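# Move wooden block from bench onto cart floor

## Task

Lift the wooden block from the bench and lay it flat on the floor of the cart, at the end with the handle, next to the profiles. The drop flap must stay open, anything already satisfied must remain so at the finish, both hands must be empty and clear of the cart, the robot must release and back away, stay upright and untilted, and touch nothing at the end.

## Robot and tools

ROBOT. A Rainbow Robotics RB-Y1: a wheeled base (two drive wheels, two rear casters, no sideways motion), a folding torso (the leg, bending at ankle, knee and hip), a head with head_camera, and two seven-joint arms, each with a parallel gripper and a wrist camera (left_wrist_camera, right_wrist_camera) inside a case that juts sideways and can strike things. The base is 0.58 m wide, extends 0.10 m in front of the drive axle and 0.57 m behind it, and sweeps a 0.58 m radius circle when spinning in place. Loose objects may occasionally get nudged.

FRAMES. Everything is in metres. Base frame: origin on the floor midway between the drive wheels, x forward, y left, z up. left_hand and right_hand are printed in this frame; each marks the point between the finger pads, 0.03 m short of the fingertips. Fingers point along the hand's -z and close along its x. Printed hand positions can be off, more so at long reach or under load. base_odometry is relative to where the base began the scene (heading in rad, positive left) and only counts wheel rotation, so slip looks like travel.

move. One action per call. Options: base and/or joints (plus optional min_time_s, contact_limits); or target alone or with min_time_s; or contact_limits alone. An empty call simply returns state and images. Motions begin together.
- base: a single object {"x_m_s", "turn_rad_s", "for_s"}, velocities relative to the robot, not a destination. x_m_s is forward speed, 0.005 to 0.4 m/s in either sign, or 0; turn_rad_s is leftward turn rate, 0.02 to 1.509 rad/s in either sign, or 0; for_s 0.1 to 5 s. Omitted velocities are 0. Acceleration is 0.4 m/s² (turns 0.5 rad/s²), so the robot coasts to a stop afterwards; distance is roughly speed × for_s. If |x| + 0.27|turn| exceeds 0.4, both get scaled down. The base does not halt on contact.
- joints: a single flat object keyed by joint name, each value an absolute goal in rad (grippers in m, as the opening between the pads). Ranges: torso_squat_rad 0 to 1.2, torso_shift_rad -0.3 to 0.6, torso_pitch_rad -0.2 to 1.4 (positive leans forward), torso_yaw_rad -1.5 to 1.5 (positive left; raise both arms out 0.2 rad or more first); left/right shoulder_pitch ±2.356 (negative swings forward); left_shoulder_roll 0 to 3.141, right_shoulder_roll -3.141 to 0 (outward); shoulder_yaw ±2.094; elbow -2.617 to 0.01 (negative bends); forearm_roll ±3.141; wrist_pitch -1.57 to 1.919; hand_roll ±2.705; gripper 0 to 0.1; head_pan_rad ±0.523; head_tilt_rad -0.35 to 1.57 (positive looks down). Combined torso limits: squat+shift ≤ 1.52; squat−shift+pitch ≤ 1.57; shift+0.5pitch−0.4squat ≤ 0.7; shift+0.3pitch−0.5squat ≤ 0.39.
- target: an absolute pose for one hand: side "left" or "right", x, y, z in metres in the base frame (-3 to 3), quat_wxyz in the same form the hand lines print, e.g. [0.924, 0, -0.383, 0]. It is solved into joint angles, so the hand travels on an arc; break long moves into short steps. Refused while another move is still running.
- min_time_s: 0.1 to 8 s, the shortest duration for each arm, head and torso motion.
- contact_limits: per gripper, current in mA from 200 to 672.5 (default), which scales grip force; it persists.
- cameras: list of names, or "all"; [] means none. blocking: true (default) waits until everything is at rest; false returns after about 0.5 s.

wait(seconds 0 to 10, cameras). stop(cameras) halts all running motions. zoom_image(camera, region [x0,y0,x1,y1] pixels, at most 504×504) enlarges part of the latest image. read_manual gives licence text only. finished_scene(scene) closes the scene for good.

GRIPPING. Command an opening at least 0.005 m narrower than the object; "off_target" then counts as normal. Each arm carries up to 3 kg; heavy loads held far forward can tip the robot.

RESULTS. "move" reads "done" or the worst status. Hand status: "reached" (within 10 mm and 2°), "short" (with the miss), or "refused" (nothing moved). Joint words: "off_target" (may still be pushing), "time_out", "contact_stop" (torso only), "limit_stop_at_<name>" (self-collision guard), "not_followed" (an arm-to-arm check held the arm). A stop you did not command, or a refusal, cancels the remaining calls in that reply. "torque_fault" stops everything for 10 s; motors at 80 °C brake the arm (MOTOR HOT warns at 65 °C). motor_effort shows wheel load in % (at rest normally under 30); sustained high effort with no motion means the base is pushing on something. lidar_m lists 12 distances in 30° sectors going counter-clockwise from straight ahead, measured at 0.23 m height. Wrist force/torque readings are raw and offset. Each result lists changed camera calibrations.

AVOID. Dropping the block or releasing it while it moves, slamming, hard pushes against furniture, letting the arms collide or squeeze each other (that can end the scene), driving the upper body under edges (tipping risk), lifting wheels, and torque or heat faults. At the finish: block flat in the right spot, flap open, grippers open and away from the cart, robot upright and touching nothing.

Each tool is called after "Emit:" as name([rows], argument=value, ...), one row to a line, values as JSON.

## Session

Emit:
move(joints={"head_tilt_rad": 0.6, "head_pan_rad": 0.5}, cameras=["head_camera"])

Emit:
move(joints={"head_tilt_rad": 0.7, "head_pan_rad": -0.4}, cameras=["head_camera"])

Scene clock: 1.00 s.
Joint torques (N m): left_arm=[-1.56 -0.75 0.68 -0.48 -0.13 -0.55 -0.13] | right_arm=[-3.64 -0.59 -0.78 -1.41 0.04 -0.56 0]
External joint torques (N m): left_arm=[-0.17 -0.9 0.67 0.08 -0.14 -0.13 -0.12] | right_arm=[-0.04 0.53 -0.73 0.22 -0.02 0.03 -0.02]
Motor temperatures (°C): left_arm=[30 28 31 35 34 32 37] | right_arm=[34 30 31 30 35 36 34]
Wrist force (N): left_arm=[-0.1 1.3 -7.8] | right_arm=[-2.6 0.9 -4.7]
Wrist torque (N m): left_arm=[-0.30 0.15 0.11] | right_arm=[-0.08 -0.10 -0.10]
Wrist force, peak (N): left_arm=[0.1 1.6 -7.9] | right_arm=[-2.9 0.8 -5.4]
move: done
base_odometry: x=+0.000 y=+0.000 heading=+0.000
lidar_m: 0.74 1.04 1.57 4.56 1.51 1.06 1.01 1.09 1.44 3.61 1.10 0.79
base_status: not commanded
joint_positions: torso_squat_rad=+0.350 torso_shift_rad=+0.000 torso_pitch_rad=+0.000 torso_yaw_rad=+0.000 left_shoulder_pitch_rad=+0.037 left_shoulder_roll_rad=+0.004 left_shoulder_yaw_rad=-0.043 left_elbow_rad=-0.196 left_forearm_roll_rad=-0.014 left_wrist_pitch_rad=+0.002 left_hand_roll_rad=+0.027 left_gripper_m=+0.099 right_shoulder_pitch_rad=-0.040 right_shoulder_roll_rad=-0.021 right_shoulder_yaw_rad=-0.018 right_elbow_rad=-0.235 right_forearm_roll_rad=+0.049 right_wrist_pitch_rad=-0.014 right_hand_roll_rad=+0.035 right_gripper_m=+0.099 head_pan_rad=+0.500 head_tilt_rad=+0.600
joint_status: all done
wheel_motors_off: 0
motor_effort: left_wheel=+0(1) right_wheel=+0(2)
chest: x=-0.2280 y=+0.0001 z=+1.2475 quat_wxyz=(+1.000, +0.000, +0.000, +0.000) (m; base frame)
left_hand: x=-0.1598 y=+0.2200 z=+0.5653 quat_wxyz=(+0.997, +0.000, -0.079, -0.009) (m; base frame)
right_hand: x=-0.0823 y=-0.2360 z=+0.5770 quat_wxyz=(+0.989, -0.016, -0.142, +0.041) (m; base frame)
pictures: head_camera
camera_calibration:
head_camera: T_world_to_cam=[[0.480762, -0.876288, -0.0314125, 0.143715], [-0.465904, -0.224934, -0.855767, 1.19443], [0.742833, 0.426055, -0.516406, 0.845605], [0, 0, 0, 1]] pos_world=[-0.140746, 0.0343292, 1.46335]

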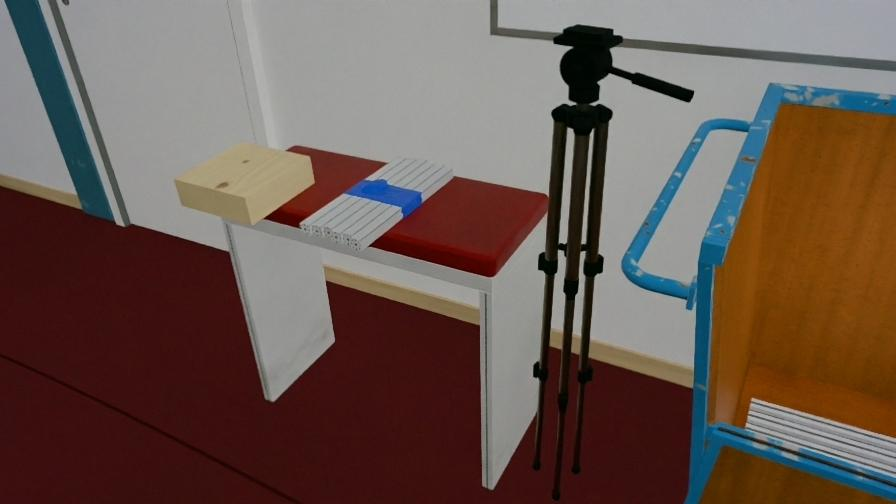

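Scene clock: 2.27 s.
Joint torques (N m): left_arm=[-1.67 -0.74 0.58 -0.36 -0.13 -0.68 0.04] | right_arm=[-3.45 -0.93 -0.71 -1.42 -0.2 -0.51 0.04]
External joint torques (N m): left_arm=[-0.29 -0.89 0.57 0.2 -0.13 -0.26 0.05] | right_arm=[0.15 0.19 -0.67 0.21 -0.26 0.08 0.02]
Motor temperatures (°C): left_arm=[30 28 31 35 34 32 37] | right_arm=[34 30 31 30 35 36 34]
Wrist force (N): left_arm=[-0.5 1.1 -7.9] | right_arm=[-2.7 1.0 -4.5]
Wrist torque (N m): left_arm=[-0.26 0.08 0.03] | right_arm=[-0.09 -0.09 -0.09]
Wrist force, peak (N): left_arm=[-0.7 1.3 -8.3] | right_arm=[-2.9 1.1 -5.5]
move: done
base_odometry: x=+0.000 y=+0.000 heading=+0.000
lidar_m: 0.74 1.02 1.55 4.57 1.51 1.07 1.03 1.07 1.44 3.62 1.10 0.78
base_status: not commanded
joint_positions: torso_squat_rad=+0.350 torso_shift_rad=+0.000 torso_pitch_rad=+0.000 torso_yaw_rad=+0.000 left_shoulder_pitch_rad=+0.037 left_shoulder_roll_rad=+0.004 left_shoulder_yaw_rad=-0.043 left_elbow_rad=-0.196 left_forearm_roll_rad=-0.014 left_wrist_pitch_rad=+0.002 left_hand_roll_rad=+0.027 left_gripper_m=+0.099 right_shoulder_pitch_rad=-0.040 right_shoulder_roll_rad=-0.021 right_shoulder_yaw_rad=-0.018 right_elbow_rad=-0.235 right_forearm_roll_rad=+0.049 right_wrist_pitch_rad=-0.014 right_hand_roll_rad=+0.035 right_gripper_m=+0.099 head_pan_rad=-0.400 head_tilt_rad=+0.700
joint_status: all done
wheel_motors_off: 0
motor_effort: left_wheel=+0(1) right_wheel=+0(2)
chest: x=-0.2280 y=+0.0001 z=+1.2475 quat_wxyz=(+1.000, +0.000, +0.000, +0.000) (m; base frame)
left_hand: x=-0.1598 y=+0.2200 z=+0.5653 quat_wxyz=(+0.997, +0.000, -0.079, -0.009) (m; base frame)
right_hand: x=-0.0823 y=-0.2360 z=+0.5770 quat_wxyz=(+0.989, -0.016, -0.142, +0.041) (m; base frame)
pictures: head_camera
camera_calibration:
head_camera: T_world_to_cam=[[-0.390406, -0.920106, -0.0314445, -0.0357882], [-0.542049, 0.257333, -0.799977, 1.09791], [0.744155, -0.295271, -0.599207, 0.965849], [0, 0, 0, 1]] pos_world=[-0.137592, -0.0302708, 1.45592]

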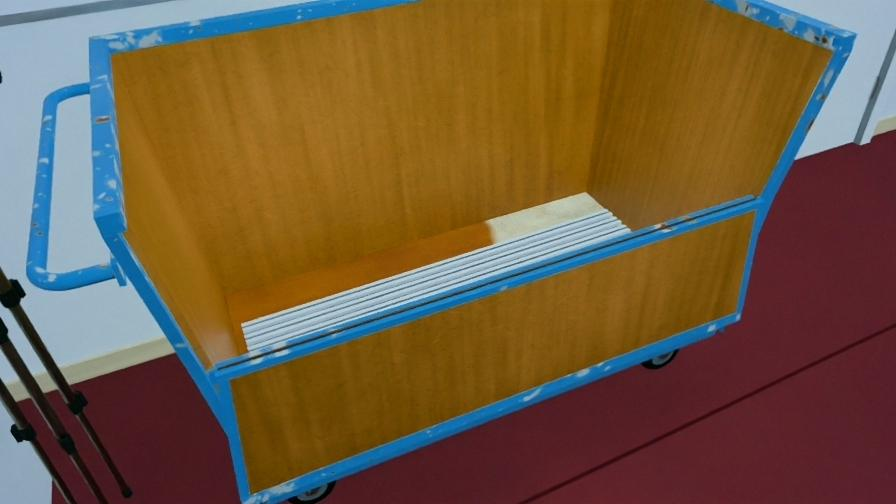

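Emit:
move(base={"turn_rad_s":0.6,"for_s":2.618}, joints={"torso_squat_rad":0.07,"torso_pitch_rad":0.4,"head_tilt_rad":0.9,"head_pan_rad":0.0,"left_shoulder_pitch_rad":-1.591,"left_shoulder_roll_rad":1.004,"left_shoulder_yaw_rad":-1.738,"left_elbow_rad":-1.511,"left_forearm_roll_rad":1.588,"left_wrist_pitch_rad":0.803,"left_hand_roll_rad":0.903,"right_shoulder_pitch_rad":-1.591,"right_shoulder_roll_rad":-1.004,"right_shoulder_yaw_rad":1.738,"right_elbow_rad":-1.511,"right_forearm_roll_rad":-1.588,"right_wrist_pitch_rad":0.803,"right_hand_roll_rad":-0.903}, cameras=[])

Emit:
move(base={"x_m_s":0.35,"for_s":3.571}, cameras=[])

Emit:
move(base={"turn_rad_s":-0.6,"for_s":2.618}, cameras=[])

Emit:
move(base={"x_m_s":0.25,"for_s":2.4})

Scene clock: 12.67 s.
Joint torques (N m): left_arm=[-16.96 6.13 9.13 -0.08 -0.12 -0.75 -0.25] | right_arm=[-19.8 -7.66 -7.67 0.11 0.29 -0.26 0.26]
External joint torques (N m): left_arm=[1.77 -2.27 0.73 -0.18 -0.25 -0.5 -0.25] | right_arm=[-1.17 0.9 0.32 -0.16 0.22 -0.06 0.26]
Motor temperatures (°C): left_arm=[31 28 31 35 34 32 37] | right_arm=[34 30 31 30 35 36 34]
Wrist force (N): left_arm=[1.2 2.0 -8.1] | right_arm=[-1.0 0.3 -5.5]
Wrist torque (N m): left_arm=[-0.34 0.25 0.08] | right_arm=[-0.05 -0.02 -0.08]
Wrist force, peak (N): left_arm=[1.3 2.0 -8.5] | right_arm=[-4.8 3.1 -4.8]
move: done
base_odometry: x=+0.000 y=+0.000 heading=+1.579
lidar_m: 4.24 1.49 1.07 1.02 1.06 1.44 3.85 1.08 0.80 0.76 1.03 1.57
base_status: done (sent for 2.63 of 2.63 s)
joint_positions: torso_squat_rad=+0.070 torso_shift_rad=+0.000 torso_pitch_rad=+0.400 torso_yaw_rad=+0.000 left_shoulder_pitch_rad=-1.591 left_shoulder_roll_rad=+1.004 left_shoulder_yaw_rad=-1.738 left_elbow_rad=-1.511 left_forearm_roll_rad=+1.588 left_wrist_pitch_rad=+0.803 left_hand_roll_rad=+0.903 left_gripper_m=+0.099 right_shoulder_pitch_rad=-1.591 right_shoulder_roll_rad=-1.004 right_shoulder_yaw_rad=+1.738 right_elbow_rad=-1.511 right_forearm_roll_rad=-1.588 right_wrist_pitch_rad=+0.803 right_hand_roll_rad=-0.903 right_gripper_m=+0.099 head_pan_rad=+0.000 head_tilt_rad=+0.900
joint_status: all done
wheel_motors_off: 0
motor_effort: left_wheel=+0(34) right_wheel=+18(55)
chest: x=-0.1076 y=+0.0001 z=+1.2638 quat_wxyz=(+0.980, +0.000, +0.199, +0.000) (m; base frame)
left_hand: x=+0.2992 y=+0.1799 z=+0.9007 quat_wxyz=(+0.998, -0.062, +0.001, +0.000) (m; base frame)
right_hand: x=+0.2990 y=-0.1798 z=+0.9005 quat_wxyz=(+0.998, +0.062, +0.001, +0.000) (m; base frame)
pictures: none
No camera images: "cameras" was empty.

Scene clock: 17.47 s.
Joint torques (N m): left_arm=[-17.08 6.75 9.37 0.15 -0.02 -0.65 -0.14] | right_arm=[-19.58 -7.82 -7.56 0.43 0.13 -0.17 0.2]
External joint torques (N m): left_arm=[1.64 -1.64 0.97 0.06 -0.15 -0.4 -0.13] | right_arm=[-0.95 0.75 0.43 0.15 0.06 0.03 0.2]
Motor temperatures (°C): left_arm=[31 28 31 35 34 32 37] | right_arm=[34 30 31 30 35 36 34]
Wrist force (N): left_arm=[1.0 1.6 -7.6] | right_arm=[-1.4 0.2 -4.7]
Wrist torque (N m): left_arm=[-0.31 0.20 0.09] | right_arm=[-0.06 -0.07 -0.07]
Wrist force, peak (N): left_arm=[1.4 2.6 -8.4] | right_arm=[-1.0 0.2 -5.7]
move: done
base_odometry: x=-0.011 y=+1.248 heading=+1.580
lidar_m: 4.29 1.52 1.08 1.04 1.09 1.47 3.92 1.39 1.14 0.90 1.54 2.09
base_status: done (sent for 3.57 of 3.57 s)
joint_positions: torso_squat_rad=+0.070 torso_shift_rad=+0.000 torso_pitch_rad=+0.400 torso_yaw_rad=+0.000 left_shoulder_pitch_rad=-1.591 left_shoulder_roll_rad=+1.004 left_shoulder_yaw_rad=-1.738 left_elbow_rad=-1.511 left_forearm_roll_rad=+1.588 left_wrist_pitch_rad=+0.803 left_hand_roll_rad=+0.903 left_gripper_m=+0.099 right_shoulder_pitch_rad=-1.591 right_shoulder_roll_rad=-1.004 right_shoulder_yaw_rad=+1.738 right_elbow_rad=-1.511 right_forearm_roll_rad=-1.588 right_wrist_pitch_rad=+0.803 right_hand_roll_rad=-0.903 right_gripper_m=+0.099 head_pan_rad=+0.000 head_tilt_rad=+0.900
joint_status: not commanded
wheel_motors_off: 0
motor_effort: left_wheel=+12(39) right_wheel=-12(46)
chest: x=-0.1075 y=+0.0001 z=+1.2638 quat_wxyz=(+0.980, +0.000, +0.199, +0.000) (m; base frame)
left_hand: x=+0.2991 y=+0.1798 z=+0.9005 quat_wxyz=(+0.998, -0.062, +0.001, +0.000) (m; base frame)
right_hand: x=+0.2990 y=-0.1798 z=+0.9004 quat_wxyz=(+0.998, +0.062, +0.002, +0.000) (m; base frame)
pictures: none
No camera images: "cameras" was empty.

Scene clock: 21.67 s.
Joint torques (N m): left_arm=[-17.49 6.3 9.1 0.1 -0.14 -0.58 -0.22] | right_arm=[-19.2 -7.91 -7.7 0.28 0.1 -0.19 0.4]
External joint torques (N m): left_arm=[1.24 -2.09 0.7 0.01 -0.27 -0.33 -0.22] | right_arm=[-0.57 0.66 0.29 0.01 0.03 0 0.4]
Motor temperatures (°C): left_arm=[31 28 31 35 34 32 37] | right_arm=[34 30 31 30 35 36 34]
Wrist force (N): left_arm=[1.1 2.1 -8.0] | right_arm=[-1.4 0.7 -5.1]
Wrist torque (N m): left_arm=[-0.33 0.23 0.04] | right_arm=[-0.08 -0.06 -0.09]
Wrist force, peak (N): left_arm=[1.4 2.1 -8.2] | right_arm=[-0.9 0.5 -5.7]
move: done
base_odometry: x=-0.011 y=+1.248 heading=+0.001
lidar_m: 0.90 1.53 2.04 4.35 1.53 1.09 1.03 1.09 1.45 3.67 1.38 1.15
base_status: done (sent for 2.63 of 2.63 s)
joint_positions: torso_squat_rad=+0.070 torso_shift_rad=+0.000 torso_pitch_rad=+0.400 torso_yaw_rad=+0.000 left_shoulder_pitch_rad=-1.591 left_shoulder_roll_rad=+1.004 left_shoulder_yaw_rad=-1.738 left_elbow_rad=-1.511 left_forearm_roll_rad=+1.588 left_wrist_pitch_rad=+0.803 left_hand_roll_rad=+0.903 left_gripper_m=+0.099 right_shoulder_pitch_rad=-1.591 right_shoulder_roll_rad=-1.004 right_shoulder_yaw_rad=+1.738 right_elbow_rad=-1.511 right_forearm_roll_rad=-1.588 right_wrist_pitch_rad=+0.803 right_hand_roll_rad=-0.903 right_gripper_m=+0.099 head_pan_rad=+0.000 head_tilt_rad=+0.900
joint_status: not commanded
wheel_motors_off: 0
motor_effort: left_wheel=+18(36) right_wheel=-1(42)
chest: x=-0.1075 y=+0.0001 z=+1.2638 quat_wxyz=(+0.980, +0.000, +0.199, +0.000) (m; base frame)
left_hand: x=+0.2991 y=+0.1798 z=+0.9005 quat_wxyz=(+0.998, -0.063, +0.001, +0.000) (m; base frame)
right_hand: x=+0.2990 y=-0.1798 z=+0.9004 quat_wxyz=(+0.998, +0.062, +0.002, +0.000) (m; base frame)
pictures: none
No camera images: "cameras" was empty.

Scene clock: 25.07 s.
Joint torques (N m): left_arm=[-17.22 6.71 9.29 0.01 -0.04 -0.57 -0.2] | right_arm=[-19.57 -7.88 -7.66 0.44 0.13 -0.2 0.27]
External joint torques (N m): left_arm=[1.51 -1.68 0.89 -0.08 -0.18 -0.32 -0.19] | right_arm=[-0.94 0.68 0.32 0.16 0.06 0 0.27]
Motor temperatures (°C): left_arm=[31 28 31 35 34 32 37] | right_arm=[34 30 31 30 35 36 34]
Wrist force (N): left_arm=[1.0 1.7 -7.1] | right_arm=[-1.2 0.5 -4.8]
Wrist torque (N m): left_arm=[-0.30 0.23 0.07] | right_arm=[-0.07 -0.05 -0.09]
Wrist force, peak (N): left_arm=[0.9 2.7 -8.3] | right_arm=[-1.4 0.3 -5.7]
move: done
base_odometry: x=+0.589 y=+1.249 heading=+0.001
lidar_m: 0.30 0.31 1.26 3.24 2.41 1.72 1.64 1.70 2.29 1.21 0.73 0.91
base_status: done (sent for 2.4 of 2.4 s)
joint_positions: torso_squat_rad=+0.070 torso_shift_rad=+0.000 torso_pitch_rad=+0.400 torso_yaw_rad=+0.000 left_shoulder_pitch_rad=-1.591 left_shoulder_roll_rad=+1.004 left_shoulder_yaw_rad=-1.738 left_elbow_rad=-1.511 left_forearm_roll_rad=+1.588 left_wrist_pitch_rad=+0.803 left_hand_roll_rad=+0.903 left_gripper_m=+0.099 right_shoulder_pitch_rad=-1.591 right_shoulder_roll_rad=-1.004 right_shoulder_yaw_rad=+1.738 right_elbow_rad=-1.511 right_forearm_roll_rad=-1.588 right_wrist_pitch_rad=+0.803 right_hand_roll_rad=-0.903 right_gripper_m=+0.099 head_pan_rad=+0.000 head_tilt_rad=+0.900
joint_status: not commanded
wheel_motors_off: 0
motor_effort: left_wheel=-5(46) right_wheel=+4(36)
chest: x=-0.1075 y=+0.0001 z=+1.2638 quat_wxyz=(+0.980, +0.000, +0.199, +0.000) (m; base frame)
left_hand: x=+0.2991 y=+0.1798 z=+0.9005 quat_wxyz=(+0.998, -0.063, +0.001, +0.000) (m; base frame)
right_hand: x=+0.2990 y=-0.1798 z=+0.9004 quat_wxyz=(+0.998, +0.062, +0.002, +0.000) (m; base frame)
pictures: head_camera, left_wrist_camera, right_wrist_camera
camera_calibration:
head_camera: T_world_to_cam=[[-0.0189344, -0.999502, -0.0252601, 0.0353005], [-0.946477, 0.0260605, -0.321716, 0.505866], [0.322214, 0.0178166, -0.946499, 1.3106], [0, 0, 0, 1]] pos_world=[0.0571633, -0.00125082, 1.40412]
left_wrist_camera: T_world_to_cam=[[0.999554, 0.0258714, -0.0149047, -0.290753], [0.0297629, -0.823625, 0.566353, -0.341805], [0.00237649, -0.566544, -0.824028, 0.915698], [0, 0, 0, 1]] pos_world=[0.298621, 0.244786, 0.943809]
right_wrist_camera: T_world_to_cam=[[-0.999332, -0.0251512, -0.0265311, 0.316942], [-0.036118, 0.791504, 0.610096, -0.369194], [0.00565482, 0.610646, -0.791884, 0.893298], [0, 0, 0, 1]] pos_world=[0.298344, -0.245299, 0.941041]

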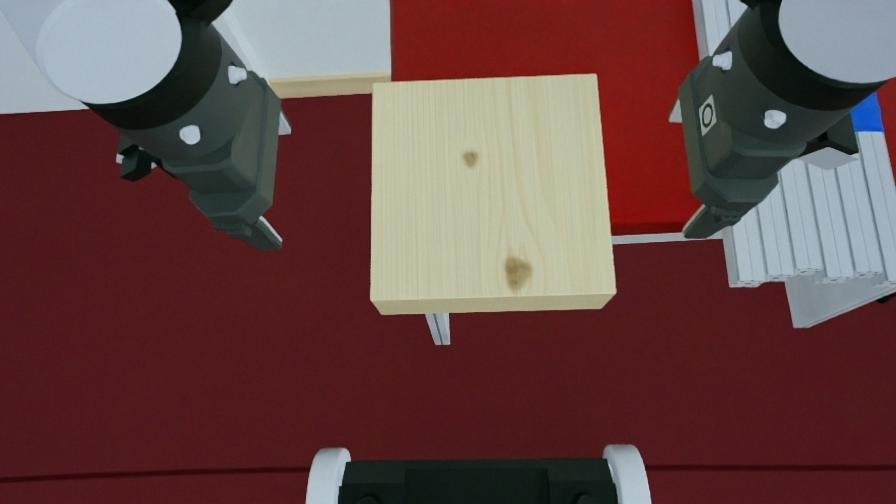

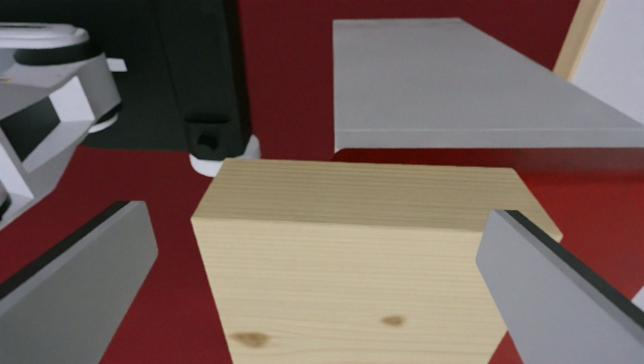

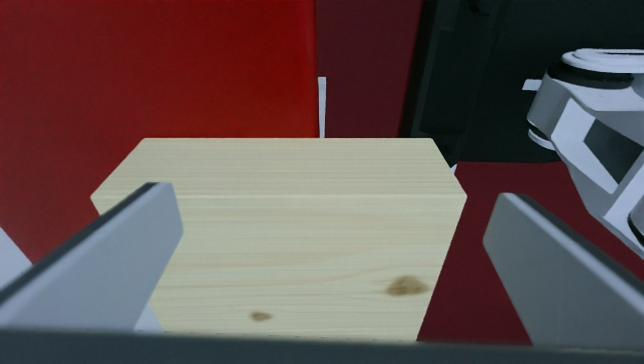

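Emit:
move(base={"x_m_s":0.1,"for_s":0.34}, joints={"left_shoulder_pitch_rad":-1.330,"left_shoulder_roll_rad":0.585,"left_shoulder_yaw_rad":-1.722,"left_elbow_rad":-0.865,"left_forearm_roll_rad":1.690,"left_wrist_pitch_rad":0.661,"left_hand_roll_rad":0.600,"right_shoulder_pitch_rad":-1.330,"right_shoulder_roll_rad":-0.585,"right_shoulder_yaw_rad":1.722,"right_elbow_rad":-0.865,"right_forearm_roll_rad":-1.690,"right_wrist_pitch_rad":0.661,"right_hand_roll_rad":-0.600}, min_time_s=2)

Scene clock: 31.50 s.
Joint torques (N m): left_arm=[-17.41 5.67 7.72 1.46 0.33 -0.72 -0.14] | right_arm=[-18.61 -6.45 -6.55 1.68 -0.26 -0.18 0.09]
External joint torques (N m): left_arm=[1.46 -1.54 2.36 0.83 0.2 -0.5 -0.14] | right_arm=[0.1 1 -1.57 0.86 -0.31 -0.02 0.08]
Motor temperatures (°C): left_arm=[31 28 31 35 34 32 37] | right_arm=[34 30 31 30 35 36 34]
Wrist force (N): left_arm=[0.7 1.7 -7.9] | right_arm=[-0.9 0.7 -5.0]
Wrist torque (N m): left_arm=[-0.31 0.19 0.06] | right_arm=[-0.09 -0.01 -0.08]
Wrist force, peak (N): left_arm=[0.8 2.2 -8.5] | right_arm=[-1.6 0.2 -5.8]
move: done
base_odometry: x=+0.622 y=+1.249 heading=+0.000
lidar_m: 0.27 0.26 1.21 3.09 2.47 1.75 1.67 1.74 2.34 1.20 0.71 0.94
base_status: done (sent for 0.33 of 0.33 s)
joint_positions: torso_squat_rad=+0.070 torso_shift_rad=+0.000 torso_pitch_rad=+0.400 torso_yaw_rad=+0.000 left_shoulder_pitch_rad=-1.330 left_shoulder_roll_rad=+0.585 left_shoulder_yaw_rad=-1.722 left_elbow_rad=-0.865 left_forearm_roll_rad=+1.690 left_wrist_pitch_rad=+0.661 left_hand_roll_rad=+0.600 left_gripper_m=+0.099 right_shoulder_pitch_rad=-1.330 right_shoulder_roll_rad=-0.585 right_shoulder_yaw_rad=+1.722 right_elbow_rad=-0.865 right_forearm_roll_rad=-1.690 right_wrist_pitch_rad=+0.661 right_hand_roll_rad=-0.600 right_gripper_m=+0.099 head_pan_rad=+0.000 head_tilt_rad=+0.900
joint_status: all done
wheel_motors_off: 0
motor_effort: left_wheel=-5(19) right_wheel=+2(30)
chest: x=-0.1075 y=+0.0001 z=+1.2638 quat_wxyz=(+0.980, +0.000, +0.199, +0.000) (m; base frame)
left_hand: x=+0.2984 y=+0.1595 z=+0.7650 quat_wxyz=(+0.998, -0.061, -0.001, -0.001) (m; base frame)
right_hand: x=+0.2984 y=-0.1595 z=+0.7650 quat_wxyz=(+0.998, +0.061, -0.001, +0.001) (m; base frame)
pictures: head_camera, left_wrist_camera, right_wrist_camera
camera_calibration:
head_camera: T_world_to_cam=[[-0.0189361, -0.999502, -0.0252592, 0.0353012], [-0.946508, 0.0260602, -0.321626, 0.505836], [0.322124, 0.0178177, -0.94653, 1.31062], [0, 0, 0, 1]] pos_world=[0.0572634, -0.00125082, 1.40412]
left_wrist_camera: T_world_to_cam=[[0.999667, 0.0239781, -0.00957294, -0.295362], [0.0251982, -0.825323, 0.564098, -0.278385], [0.00562524, -0.564151, -0.825652, 0.792455], [0, 0, 0, 1]] pos_world=[0.297821, 0.22439, 0.808501]
right_wrist_camera: T_world_to_cam=[[-0.999118, -0.0272228, -0.0319578, 0.317036], [-0.041046, 0.793211, 0.607562, -0.298963], [0.00880974, 0.608338, -0.793629, 0.77373], [0, 0, 0, 1]] pos_world=[0.297669, -0.224919, 0.805824]

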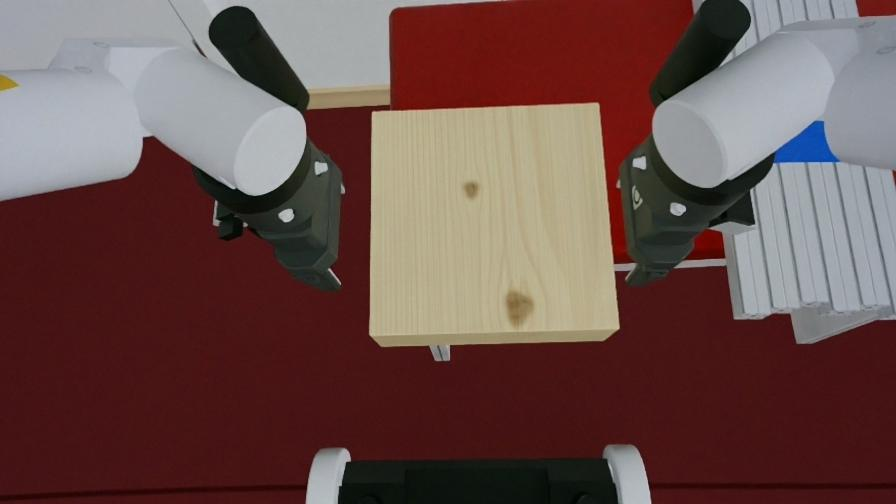

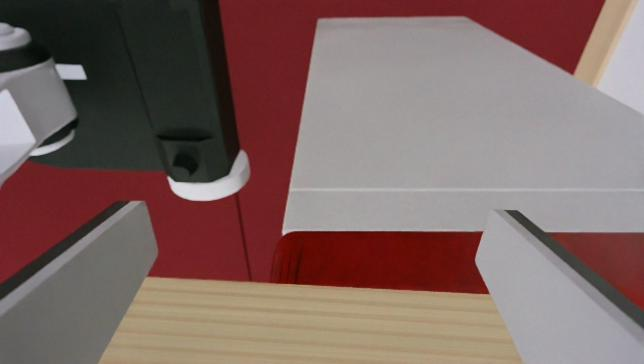

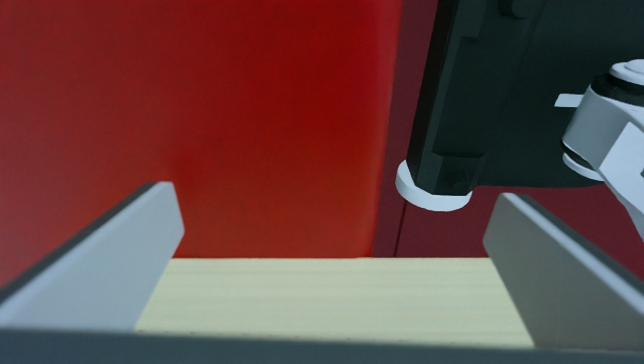

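Emit:
move(joints={"left_shoulder_pitch_rad":-1.357,"left_shoulder_roll_rad":0.482,"left_shoulder_yaw_rad":-1.726,"left_elbow_rad":-0.809,"left_forearm_roll_rad":1.665,"left_wrist_pitch_rad":0.686,"left_hand_roll_rad":0.666,"right_shoulder_pitch_rad":-1.357,"right_shoulder_roll_rad":-0.482,"right_shoulder_yaw_rad":1.726,"right_elbow_rad":-0.809,"right_forearm_roll_rad":-1.665,"right_wrist_pitch_rad":0.686,"right_hand_roll_rad":-0.666}, min_time_s=3)

Scene clock: 36.10 s.
Joint torques (N m): left_arm=[-30.28 -29.6 20.84 -18.07 4.38 -8.71 -1.91] | right_arm=[-33.56 38.98 -17.9 -19.4 -4.9 -9.74 0.54]
External joint torques (N m): left_arm=[-11 -35.75 15.66 -18.71 4.26 -8.49 -1.91] | right_arm=[-14.42 45.41 -13.11 -20.22 -4.96 -9.58 0.54]
Motor temperatures (°C): left_arm=[31 28 31 35 34 32 37] | right_arm=[34 30 31 30 35 36 34]
Wrist force (N): left_arm=[-1.1 60.9 1.8] | right_arm=[-13.2 -68.2 21.2]
Wrist torque (N m): left_arm=[-1.58 0.30 2.18] | right_arm=[2.77 -0.76 -0.99]
Wrist force, peak (N): left_arm=[-1.4 61.0 2.6] | right_arm=[-16.7 -70.4 25.3]
move: done
base_odometry: x=+0.622 y=+1.249 heading=+0.000
lidar_m: 0.27 0.27 1.19 3.08 2.46 1.76 1.67 1.76 2.33 1.20 0.72 0.92
base_status: not commanded
joint_positions: torso_squat_rad=+0.070 torso_shift_rad=+0.000 torso_pitch_rad=+0.399 torso_yaw_rad=+0.000 left_shoulder_pitch_rad=-1.354 left_shoulder_roll_rad=+0.491 left_shoulder_yaw_rad=-1.730 left_elbow_rad=-0.804 left_forearm_roll_rad=+1.664 left_wrist_pitch_rad=+0.688 left_hand_roll_rad=+0.666 left_gripper_m=+0.099 right_shoulder_pitch_rad=-1.353 right_shoulder_roll_rad=-0.493 right_shoulder_yaw_rad=+1.729 right_elbow_rad=-0.804 right_forearm_roll_rad=-1.664 right_wrist_pitch_rad=+0.688 right_hand_roll_rad=-0.666 right_gripper_m=+0.099 head_pan_rad=+0.000 head_tilt_rad=+0.900
joint_status: all done
wheel_motors_off: 0
motor_effort: left_wheel=-5(7) right_wheel=+11(12)
chest: x=-0.1081 y=+0.0000 z=+1.2639 quat_wxyz=(+0.980, +0.000, +0.198, +0.000) (m; base frame)
left_hand: x=+0.2998 y=+0.1265 z=+0.7647 quat_wxyz=(+0.998, -0.055, -0.002, +0.001) (m; base frame)
right_hand: x=+0.3003 y=-0.1286 z=+0.7648 quat_wxyz=(+0.999, +0.054, -0.002, -0.002) (m; base frame)
pictures: head_camera, left_wrist_camera, right_wrist_camera
camera_calibration:
head_camera: T_world_to_cam=[[-0.0191622, -0.9995, -0.0251499, 0.0350539], [-0.946167, 0.0262574, -0.322611, 0.506539], [0.323111, 0.017614, -0.946197, 1.31064], [0, 0, 0, 1]] pos_world=[0.0564616, -0.00134972, 1.40442]
left_wrist_camera: T_world_to_cam=[[0.999599, 0.0271596, -0.00796752, -0.297645], [0.0270271, -0.832304, 0.55366, -0.297102], [0.00840577, -0.553654, -0.832705, 0.776819], [0, 0, 0, 1]] pos_world=[0.299025, 0.190893, 0.808983]
right_wrist_camera: T_world_to_cam=[[-0.999202, -0.0218882, -0.033399, 0.321538], [-0.0374926, 0.802104, 0.596006, -0.314304], [0.0137439, 0.596783, -0.802285, 0.758409], [0, 0, 0, 1]] pos_world=[0.299074, -0.193463, 0.806526]

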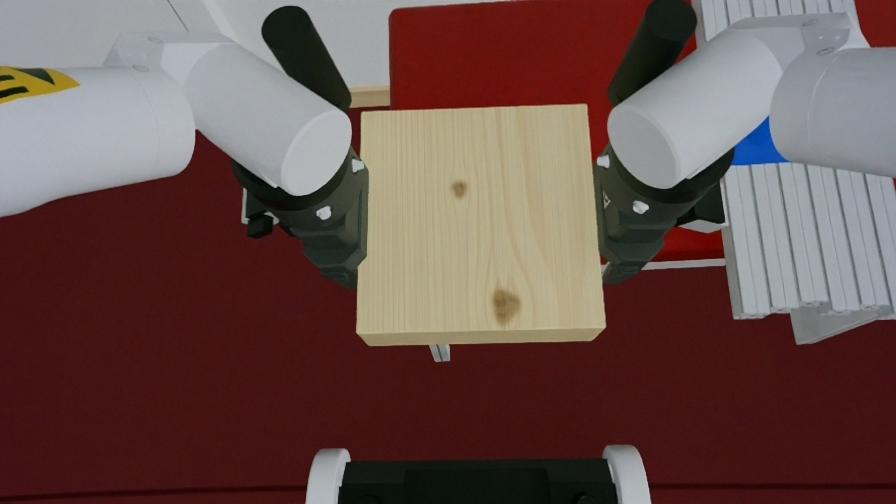

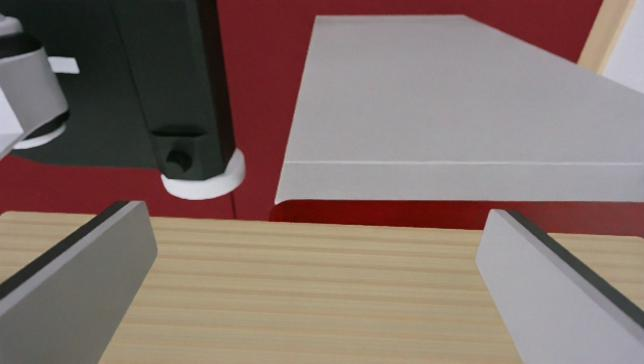

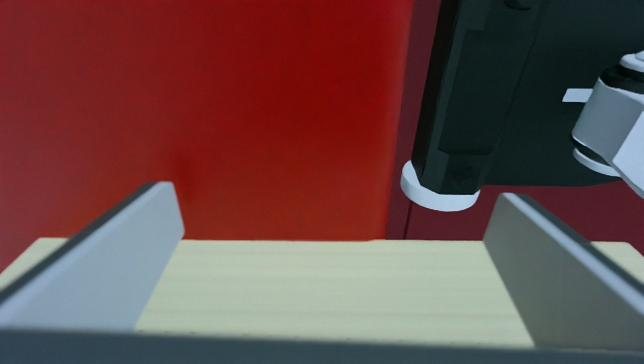

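Emit:
move(joints={"left_hand_roll_rad":0.6695,"right_hand_roll_rad":-0.668,"left_shoulder_roll_rad":0.486,"right_shoulder_roll_rad":-0.486}, min_time_s=0.5, cameras=[])

Scene clock: 39.67 s.
Joint torques (N m): left_arm=[-25.31 -14.99 17.61 -11.55 4.62 -6.19 0.14] | right_arm=[-23.2 15.73 -12.77 -9.11 -3.87 -4.66 -1.12]
External joint torques (N m): left_arm=[-6.01 -21.14 12.41 -12.18 4.5 -5.97 0.14] | right_arm=[-4.03 22.12 -7.94 -9.91 -3.93 -4.49 -1.12]
Motor temperatures (°C): left_arm=[31 28 31 36 34 33 37] | right_arm=[35 31 32 31 36 37 34]
Wrist force (N): left_arm=[2.4 35.5 -6.5] | right_arm=[-5.9 -30.8 14.8]
Wrist torque (N m): left_arm=[0.31 0.30 -0.22] | right_arm=[0.90 -0.61 1.25]
Wrist force, peak (N): left_arm=[-0.3 60.8 1.5] | right_arm=[-13.2 -68.6 22.5]
move: done
base_odometry: x=+0.622 y=+1.249 heading=+0.000
lidar_m: 0.26 0.28 1.21 3.10 2.47 1.75 1.67 1.74 2.32 1.19 0.71 0.93
base_status: not commanded
joint_positions: torso_squat_rad=+0.070 torso_shift_rad=+0.000 torso_pitch_rad=+0.399 torso_yaw_rad=+0.000 left_shoulder_pitch_rad=-1.355 left_shoulder_roll_rad=+0.491 left_shoulder_yaw_rad=-1.729 left_elbow_rad=-0.806 left_forearm_roll_rad=+1.664 left_wrist_pitch_rad=+0.687 left_hand_roll_rad=+0.669 left_gripper_m=+0.099 right_shoulder_pitch_rad=-1.356 right_shoulder_roll_rad=-0.491 right_shoulder_yaw_rad=+1.728 right_elbow_rad=-0.806 right_forearm_roll_rad=-1.664 right_wrist_pitch_rad=+0.687 right_hand_roll_rad=-0.668 right_gripper_m=+0.099 head_pan_rad=+0.000 head_tilt_rad=+0.900
joint_status: all done
wheel_motors_off: 0
motor_effort: left_wheel=-6(9) right_wheel=+6(12)
chest: x=-0.1080 y=+0.0001 z=+1.2639 quat_wxyz=(+0.980, +0.000, +0.198, +0.000) (m; base frame)
left_hand: x=+0.3004 y=+0.1258 z=+0.7653 quat_wxyz=(+0.998, -0.056, -0.002, +0.002) (m; base frame)
right_hand: x=+0.3009 y=-0.1254 z=+0.7658 quat_wxyz=(+0.998, +0.056, -0.003, -0.001) (m; base frame)
pictures: none
No camera images: "cameras" was empty.

Emit:
move(joints={"right_hand_roll_rad":-0.6667,"left_shoulder_roll_rad":0.482,"right_shoulder_roll_rad":-0.482}, min_time_s=0.5, cameras=[])

Scene clock: 41.47 s.
Joint torques (N m): left_arm=[-25.44 -21.71 18.11 -13.96 5.46 -6.49 0.1] | right_arm=[-22.92 22.85 -12.98 -11.68 -5.27 -5.45 -1.1]
External joint torques (N m): left_arm=[-6.15 -27.83 12.91 -14.57 5.35 -6.27 0.1] | right_arm=[-3.75 29.2 -8.15 -12.47 -5.33 -5.28 -1.1]
Motor temperatures (°C): left_arm=[31 28 32 36 34 33 37] | right_arm=[35 31 32 31 36 37 34]
Wrist force (N): left_arm=[3.7 46.7 -0.6] | right_arm=[-5.7 -42.4 15.7]
Wrist torque (N m): left_arm=[-0.64 0.45 -0.03] | right_arm=[1.21 -0.90 1.29]
Wrist force, peak (N): left_arm=[3.1 48.2 0.2] | right_arm=[-5.1 -42.9 16.6]
move: done
base_odometry: x=+0.622 y=+1.249 heading=+0.000
lidar_m: 0.27 0.26 1.20 3.08 2.46 1.77 1.68 1.74 2.32 1.20 0.72 0.93
base_status: not commanded
joint_positions: torso_squat_rad=+0.070 torso_shift_rad=+0.000 torso_pitch_rad=+0.399 torso_yaw_rad=+0.000 left_shoulder_pitch_rad=-1.355 left_shoulder_roll_rad=+0.489 left_shoulder_yaw_rad=-1.729 left_elbow_rad=-0.805 left_forearm_roll_rad=+1.664 left_wrist_pitch_rad=+0.688 left_hand_roll_rad=+0.669 left_gripper_m=+0.099 right_shoulder_pitch_rad=-1.356 right_shoulder_roll_rad=-0.489 right_shoulder_yaw_rad=+1.728 right_elbow_rad=-0.806 right_forearm_roll_rad=-1.664 right_wrist_pitch_rad=+0.687 right_hand_roll_rad=-0.666 right_gripper_m=+0.099 head_pan_rad=+0.000 head_tilt_rad=+0.900
joint_status: all done
wheel_motors_off: 0
motor_effort: left_wheel=-5(6) right_wheel=+5(7)
chest: x=-0.1080 y=+0.0001 z=+1.2639 quat_wxyz=(+0.980, +0.000, +0.198, +0.000) (m; base frame)
left_hand: x=+0.2999 y=+0.1247 z=+0.7651 quat_wxyz=(+0.998, -0.056, -0.002, +0.001) (m; base frame)
right_hand: x=+0.3005 y=-0.1243 z=+0.7656 quat_wxyz=(+0.998, +0.056, -0.003, +0.000) (m; base frame)
pictures: none
No camera images: "cameras" was empty.

Emit:
move(joints={"right_hand_roll_rad":-0.6650}, min_time_s=0.5, cameras=[])

Emit:
move(joints={"torso_pitch_rad":0.31,"torso_squat_rad":0.0}, min_time_s=1.8)

Scene clock: 43.37 s.
Joint torques (N m): left_arm=[-25.39 -21.54 17.88 -13.89 5.44 -6.45 0.14] | right_arm=[-23.3 22.42 -13.02 -11.99 -5.18 -5.5 -1.08]
External joint torques (N m): left_arm=[-6.1 -27.66 12.68 -14.51 5.32 -6.23 0.15] | right_arm=[-4.13 28.78 -8.19 -12.78 -5.24 -5.33 -1.09]
Motor temperatures (°C): left_arm=[31 28 32 36 34 33 37] | right_arm=[35 31 32 31 36 37 34]
Wrist force (N): left_arm=[3.1 46.2 0.0] | right_arm=[-5.0 -41.5 16.2]
Wrist torque (N m): left_arm=[-0.62 0.32 -0.10] | right_arm=[1.17 -0.89 1.29]
Wrist force, peak (N): left_arm=[3.5 48.0 -0.4] | right_arm=[-5.4 -42.9 16.7]
move: done
base_odometry: x=+0.622 y=+1.249 heading=+0.000
lidar_m: 0.27 0.28 1.21 3.08 2.48 1.75 1.67 1.74 2.32 1.19 0.71 0.93
base_status: not commanded
joint_positions: torso_squat_rad=+0.070 torso_shift_rad=+0.000 torso_pitch_rad=+0.399 torso_yaw_rad=+0.000 left_shoulder_pitch_rad=-1.355 left_shoulder_roll_rad=+0.489 left_shoulder_yaw_rad=-1.729 left_elbow_rad=-0.805 left_forearm_roll_rad=+1.664 left_wrist_pitch_rad=+0.688 left_hand_roll_rad=+0.669 left_gripper_m=+0.099 right_shoulder_pitch_rad=-1.356 right_shoulder_roll_rad=-0.489 right_shoulder_yaw_rad=+1.728 right_elbow_rad=-0.806 right_forearm_roll_rad=-1.664 right_wrist_pitch_rad=+0.687 right_hand_roll_rad=-0.665 right_gripper_m=+0.099 head_pan_rad=+0.000 head_tilt_rad=+0.900
joint_status: all done
wheel_motors_off: 0
motor_effort: left_wheel=-4(6) right_wheel=+5(7)
chest: x=-0.1080 y=+0.0001 z=+1.2639 quat_wxyz=(+0.980, +0.000, +0.198, +0.000) (m; base frame)
left_hand: x=+0.2999 y=+0.1247 z=+0.7651 quat_wxyz=(+0.998, -0.056, -0.002, +0.001) (m; base frame)
right_hand: x=+0.3005 y=-0.1243 z=+0.7656 quat_wxyz=(+0.998, +0.056, -0.003, +0.001) (m; base frame)
pictures: none
No camera images: "cameras" was empty.

Scene clock: 45.47 s.
Joint torques (N m): left_arm=[-30.48 -17.36 20.91 -12.14 6.07 -7.04 0.92] | right_arm=[-31.47 19.38 -16.31 -11.77 -5.63 -5.94 -1.48]
External joint torques (N m): left_arm=[-9.78 -24.06 15.35 -13.31 6.01 -6.69 0.93] | right_arm=[-10.93 26.28 -11.15 -13.07 -5.76 -5.65 -1.49]
Motor temperatures (°C): left_arm=[31 28 32 36 34 33 37] | right_arm=[35 31 32 31 36 37 34]
Wrist force (N): left_arm=[0.1 45.3 -13.7] | right_arm=[-2.1 -42.4 -10.8]
Wrist torque (N m): left_arm=[-0.58 0.46 -1.08] | right_arm=[0.62 0.05 1.14]
Wrist force, peak (N): left_arm=[3.1 46.8 -12.9] | right_arm=[-5.5 -41.8 15.5]
move: done
base_odometry: x=+0.622 y=+1.249 heading=+0.000
lidar_m: 0.26 0.27 1.21 3.09 2.46 1.75 1.67 1.76 2.33 1.19 0.73 0.94
base_status: not commanded
joint_positions: torso_squat_rad=+0.000 torso_shift_rad=+0.000 torso_pitch_rad=+0.311 torso_yaw_rad=+0.000 left_shoulder_pitch_rad=-1.354 left_shoulder_roll_rad=+0.488 left_shoulder_yaw_rad=-1.730 left_elbow_rad=-0.806 left_forearm_roll_rad=+1.663 left_wrist_pitch_rad=+0.688 left_hand_roll_rad=+0.669 left_gripper_m=+0.099 right_shoulder_pitch_rad=-1.354 right_shoulder_roll_rad=-0.488 right_shoulder_yaw_rad=+1.729 right_elbow_rad=-0.806 right_forearm_roll_rad=-1.664 right_wrist_pitch_rad=+0.687 right_hand_roll_rad=-0.665 right_gripper_m=+0.099 head_pan_rad=+0.000 head_tilt_rad=+0.900
joint_status: all done
wheel_motors_off: 0
motor_effort: left_wheel=-4(6) right_wheel=+6(8)
chest: x=-0.1331 y=+0.0001 z=+1.2751 quat_wxyz=(+0.988, +0.000, +0.155, +0.000) (m; base frame)
left_hand: x=+0.3163 y=+0.1244 z=+0.8136 quat_wxyz=(+0.997, -0.056, -0.045, -0.002) (m; base frame)
right_hand: x=+0.3166 y=-0.1245 z=+0.8139 quat_wxyz=(+0.997, +0.056, -0.046, +0.004) (m; base frame)
pictures: head_camera, left_wrist_camera, right_wrist_camera
camera_calibration:
head_camera: T_world_to_cam=[[-0.016648, -0.999503, -0.0267539, 0.0374028], [-0.914084, 0.0260575, -0.404686, 0.595341], [0.405182, 0.0177182, -0.914064, 1.29933], [0, 0, 0, 1]] pos_world=[0.018351, -0.00115058, 1.42959]
left_wrist_camera: T_world_to_cam=[[0.996513, 0.0267138, 0.079043, -0.383413], [-0.0218243, -0.830918, 0.555966, -0.312992], [0.0805302, -0.555753, -0.827438, 0.789417], [0, 0, 0, 1]] pos_world=[0.311673, 0.188892, 0.857512]
right_wrist_camera: T_world_to_cam=[[-0.992252, -0.0284372, -0.12094, 0.407775], [-0.0952669, 0.798991, 0.593749, -0.32649], [0.0797451, 0.60067, -0.79551, 0.769178], [0, 0, 0, 1]] pos_world=[0.312174, -0.189564, 0.855058]

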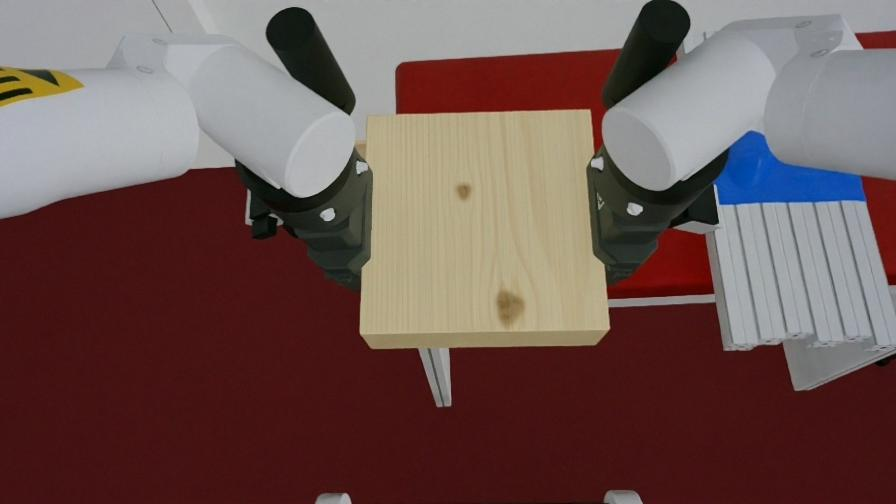

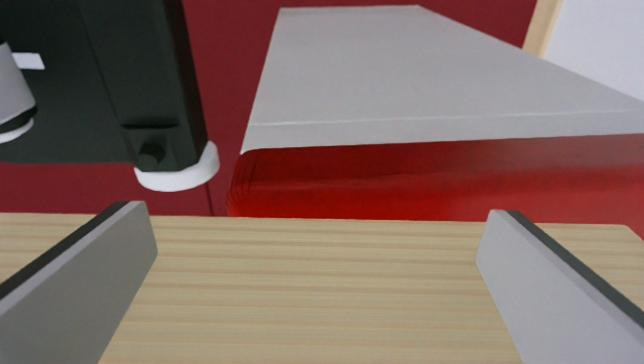

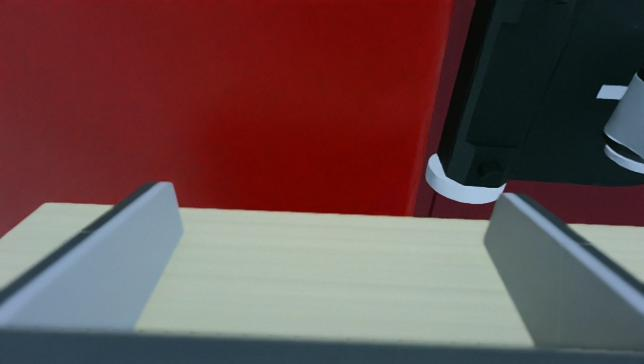

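Emit:
move(base={"x_m_s":-0.25,"for_s":2.5}, cameras=[])

Emit:
move(base={"turn_rad_s":-0.5,"for_s":3.142}, cameras=[])

Emit:
move(base={"x_m_s":0.32,"for_s":4.89}, cameras=[])

Emit:
move(base={"turn_rad_s":0.5,"for_s":3.142}, joints={"head_tilt_rad":0.6})

Scene clock: 53.00 s.
Joint torques (N m): left_arm=[-31.68 -16.95 21.39 -11.8 5.99 -7.39 1] | right_arm=[-33.4 18.84 -16.22 -11.9 -5.54 -6.25 -1.34]
External joint torques (N m): left_arm=[-10.99 -23.65 15.83 -12.96 5.94 -7.04 1] | right_arm=[-12.86 25.74 -11.06 -13.2 -5.67 -5.96 -1.34]
Motor temperatures (°C): left_arm=[32 28 32 36 34 33 37] | right_arm=[35 31 32 31 36 37 34]
Wrist force (N): left_arm=[-0.3 45.0 -15.3] | right_arm=[-2.3 -41.9 -11.5]
Wrist torque (N m): left_arm=[-0.46 0.33 -0.96] | right_arm=[0.59 0.00 1.06]
Wrist force, peak (N): left_arm=[0.1 45.8 -15.6] | right_arm=[-2.0 -42.8 -11.4]
move: done
base_odometry: x=-0.003 y=+1.249 heading=-0.001
lidar_m: 0.88 1.52 2.02 4.35 1.54 1.10 1.05 1.10 1.47 3.67 1.37 1.13
base_status: done (sent for 2.5 of 2.5 s)
joint_positions: torso_squat_rad=+0.000 torso_shift_rad=+0.000 torso_pitch_rad=+0.311 torso_yaw_rad=+0.000 left_shoulder_pitch_rad=-1.354 left_shoulder_roll_rad=+0.488 left_shoulder_yaw_rad=-1.730 left_elbow_rad=-0.806 left_forearm_roll_rad=+1.663 left_wrist_pitch_rad=+0.688 left_hand_roll_rad=+0.669 left_gripper_m=+0.099 right_shoulder_pitch_rad=-1.354 right_shoulder_roll_rad=-0.488 right_shoulder_yaw_rad=+1.729 right_elbow_rad=-0.806 right_forearm_roll_rad=-1.664 right_wrist_pitch_rad=+0.687 right_hand_roll_rad=-0.665 right_gripper_m=+0.099 head_pan_rad=+0.000 head_tilt_rad=+0.900
joint_status: not commanded
wheel_motors_off: 0
motor_effort: left_wheel=-10(25) right_wheel=+11(38)
chest: x=-0.1332 y=+0.0001 z=+1.2751 quat_wxyz=(+0.988, +0.000, +0.155, +0.000) (m; base frame)
left_hand: x=+0.3161 y=+0.1244 z=+0.8136 quat_wxyz=(+0.997, -0.056, -0.045, -0.002) (m; base frame)
right_hand: x=+0.3164 y=-0.1245 z=+0.8138 quat_wxyz=(+0.997, +0.056, -0.046, +0.004) (m; base frame)
pictures: none
No camera images: "cameras" was empty.

Scene clock: 57.47 s.
Joint torques (N m): left_arm=[-31.72 -16.82 21.23 -11.87 5.98 -7.2 1] | right_arm=[-33.19 18.53 -16.35 -11.74 -5.64 -6.2 -1.35]
External joint torques (N m): left_arm=[-11.03 -23.52 15.67 -13.03 5.93 -6.84 1.01] | right_arm=[-12.65 25.43 -11.19 -13.05 -5.77 -5.9 -1.35]
Motor temperatures (°C): left_arm=[32 28 32 36 35 34 37] | right_arm=[36 31 32 31 36 38 34]
Wrist force (N): left_arm=[-0.4 44.8 -14.5] | right_arm=[-2.7 -42.4 -11.4]
Wrist torque (N m): left_arm=[-0.46 0.33 -0.91] | right_arm=[0.62 -0.02 1.10]
Wrist force, peak (N): left_arm=[-0.8 46.0 -14.5] | right_arm=[-3.1 -43.0 -10.5]
move: done
base_odometry: x=-0.003 y=+1.249 heading=-1.567
lidar_m: 3.63 1.38 1.14 0.90 1.52 2.01 4.34 1.57 1.12 1.05 1.07 1.44
base_status: done (sent for 3.13 of 3.13 s)
joint_positions: torso_squat_rad=+0.000 torso_shift_rad=+0.000 torso_pitch_rad=+0.311 torso_yaw_rad=+0.000 left_shoulder_pitch_rad=-1.354 left_shoulder_roll_rad=+0.488 left_shoulder_yaw_rad=-1.730 left_elbow_rad=-0.806 left_forearm_roll_rad=+1.663 left_wrist_pitch_rad=+0.688 left_hand_roll_rad=+0.669 left_gripper_m=+0.099 right_shoulder_pitch_rad=-1.354 right_shoulder_roll_rad=-0.488 right_shoulder_yaw_rad=+1.729 right_elbow_rad=-0.806 right_forearm_roll_rad=-1.664 right_wrist_pitch_rad=+0.687 right_hand_roll_rad=-0.665 right_gripper_m=+0.099 head_pan_rad=+0.000 head_tilt_rad=+0.900
joint_status: not commanded
wheel_motors_off: 0
motor_effort: left_wheel=+16(47) right_wheel=+0(47)
chest: x=-0.1332 y=+0.0001 z=+1.2751 quat_wxyz=(+0.988, +0.000, +0.155, +0.000) (m; base frame)
left_hand: x=+0.3161 y=+0.1244 z=+0.8135 quat_wxyz=(+0.997, -0.056, -0.045, -0.002) (m; base frame)
right_hand: x=+0.3164 y=-0.1245 z=+0.8138 quat_wxyz=(+0.997, +0.056, -0.046, +0.004) (m; base frame)
pictures: none
No camera images: "cameras" was empty.

Scene clock: 63.50 s.
Joint torques (N m): left_arm=[-31.76 -16.64 21.52 -11.89 6.03 -7.35 1.03] | right_arm=[-33.13 18.64 -16.41 -12.14 -5.54 -6.12 -1.34]
External joint torques (N m): left_arm=[-11.07 -23.34 15.96 -13.06 5.97 -7 1.03] | right_arm=[-12.59 25.54 -11.26 -13.44 -5.68 -5.83 -1.34]
Motor temperatures (°C): left_arm=[32 28 32 36 35 34 37] | right_arm=[36 31 32 31 36 38 34]
Wrist force (N): left_arm=[-0.7 44.8 -15.0] | right_arm=[-2.8 -42.6 -10.8]
Wrist torque (N m): left_arm=[-0.38 0.34 -0.90] | right_arm=[0.64 -0.02 1.05]
Wrist force, peak (N): left_arm=[-0.2 46.1 -14.5] | right_arm=[-2.3 -42.9 -11.5]
move: done
base_odometry: x=+0.003 y=-0.319 heading=-1.567
lidar_m: 3.38 1.16 0.82 0.78 0.81 1.85 4.62 1.49 1.06 0.99 1.02 1.36
base_status: done (sent for 4.9 of 4.9 s)
joint_positions: torso_squat_rad=+0.000 torso_shift_rad=+0.000 torso_pitch_rad=+0.311 torso_yaw_rad=+0.000 left_shoulder_pitch_rad=-1.354 left_shoulder_roll_rad=+0.488 left_shoulder_yaw_rad=-1.730 left_elbow_rad=-0.806 left_forearm_roll_rad=+1.664 left_wrist_pitch_rad=+0.688 left_hand_roll_rad=+0.669 left_gripper_m=+0.099 right_shoulder_pitch_rad=-1.354 right_shoulder_roll_rad=-0.488 right_shoulder_yaw_rad=+1.729 right_elbow_rad=-0.806 right_forearm_roll_rad=-1.664 right_wrist_pitch_rad=+0.687 right_hand_roll_rad=-0.665 right_gripper_m=+0.099 head_pan_rad=+0.000 head_tilt_rad=+0.900
joint_status: not commanded
wheel_motors_off: 0
motor_effort: left_wheel=+0(46) right_wheel=-2(39)
chest: x=-0.1332 y=+0.0001 z=+1.2751 quat_wxyz=(+0.988, +0.000, +0.155, +0.000) (m; base frame)
left_hand: x=+0.3161 y=+0.1244 z=+0.8135 quat_wxyz=(+0.997, -0.056, -0.045, -0.002) (m; base frame)
right_hand: x=+0.3164 y=-0.1245 z=+0.8137 quat_wxyz=(+0.997, +0.056, -0.046, +0.004) (m; base frame)
pictures: none
No camera images: "cameras" was empty.

Scene clock: 67.97 s.
Joint torques (N m): left_arm=[-31.44 -16.66 21.43 -11.79 6 -7.42 0.99] | right_arm=[-33.25 19.06 -16.53 -11.92 -5.62 -6.16 -1.45]
External joint torques (N m): left_arm=[-10.75 -23.37 15.87 -12.96 5.95 -7.07 1] | right_arm=[-12.72 25.95 -11.37 -13.22 -5.76 -5.87 -1.45]
Motor temperatures (°C): left_arm=[32 28 32 36 35 34 37] | right_arm=[36 31 32 31 36 38 34]
Wrist force (N): left_arm=[-0.6 45.3 -15.6] | right_arm=[-3.0 -42.8 -10.8]
Wrist torque (N m): left_arm=[-0.42 0.36 -0.88] | right_arm=[0.69 -0.05 1.02]
Wrist force, peak (N): left_arm=[-0.5 46.4 -15.5] | right_arm=[-2.5 -42.9 -11.1]
move: done
base_odometry: x=+0.002 y=-0.319 heading=-0.001
lidar_m: 0.78 0.81 1.86 4.41 1.45 1.02 0.98 1.04 1.39 3.44 1.15 0.82
base_status: done (sent for 3.13 of 3.13 s)
joint_positions: torso_squat_rad=+0.000 torso_shift_rad=+0.000 torso_pitch_rad=+0.311 torso_yaw_rad=+0.000 left_shoulder_pitch_rad=-1.354 left_shoulder_roll_rad=+0.488 left_shoulder_yaw_rad=-1.730 left_elbow_rad=-0.806 left_forearm_roll_rad=+1.664 left_wrist_pitch_rad=+0.688 left_hand_roll_rad=+0.669 left_gripper_m=+0.099 right_shoulder_pitch_rad=-1.354 right_shoulder_roll_rad=-0.488 right_shoulder_yaw_rad=+1.729 right_elbow_rad=-0.806 right_forearm_roll_rad=-1.664 right_wrist_pitch_rad=+0.687 right_hand_roll_rad=-0.665 right_gripper_m=+0.099 head_pan_rad=+0.000 head_tilt_rad=+0.600
joint_status: all done
wheel_motors_off: 0
motor_effort: left_wheel=+0(42) right_wheel=+18(36)
chest: x=-0.1332 y=+0.0001 z=+1.2751 quat_wxyz=(+0.988, +0.000, +0.155, +0.000) (m; base frame)
left_hand: x=+0.3161 y=+0.1244 z=+0.8135 quat_wxyz=(+0.997, -0.056, -0.045, -0.002) (m; base frame)
right_hand: x=+0.3164 y=-0.1245 z=+0.8137 quat_wxyz=(+0.997, +0.056, -0.046, +0.004) (m; base frame)
pictures: head_camera, left_wrist_camera, right_wrist_camera
camera_calibration:
head_camera: T_world_to_cam=[[-0.00793325, -0.999502, -0.0305574, 0.0432916], [-0.753659, 0.0260605, -0.656749, 0.971271], [0.657218, 0.0178197, -0.75349, 1.07796], [0, 0, 0, 1]] pos_world=[0.0238954, -0.00125083, 1.45144]
left_wrist_camera: T_world_to_cam=[[0.996548, 0.0265614, 0.0786595, -0.382855], [-0.0217269, -0.830988, 0.555866, -0.312955], [0.0801297, -0.555656, -0.827542, 0.789491], [0, 0, 0, 1]] pos_world=[0.311472, 0.188793, 0.857413]
right_wrist_camera: T_world_to_cam=[[-0.992304, -0.0283742, -0.120527, 0.407226], [-0.0949713, 0.798981, 0.593809, -0.326537], [0.0794498, 0.600686, -0.795528, 0.769146], [0, 0, 0, 1]] pos_world=[0.311972, -0.189563, 0.854859]

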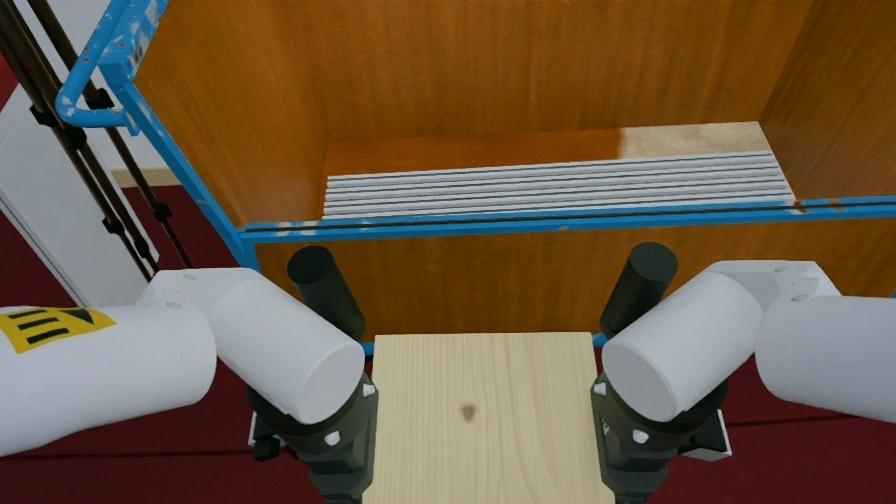

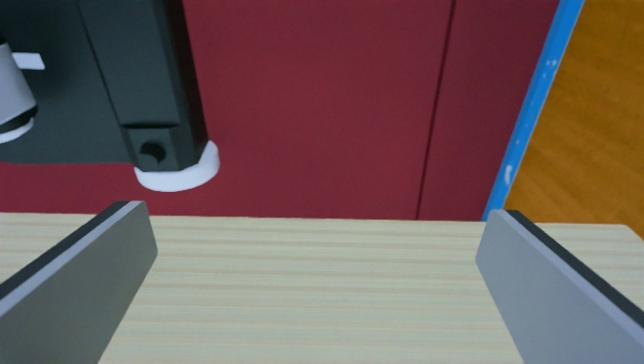

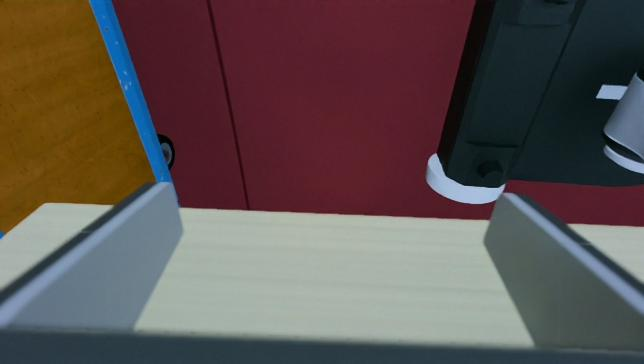

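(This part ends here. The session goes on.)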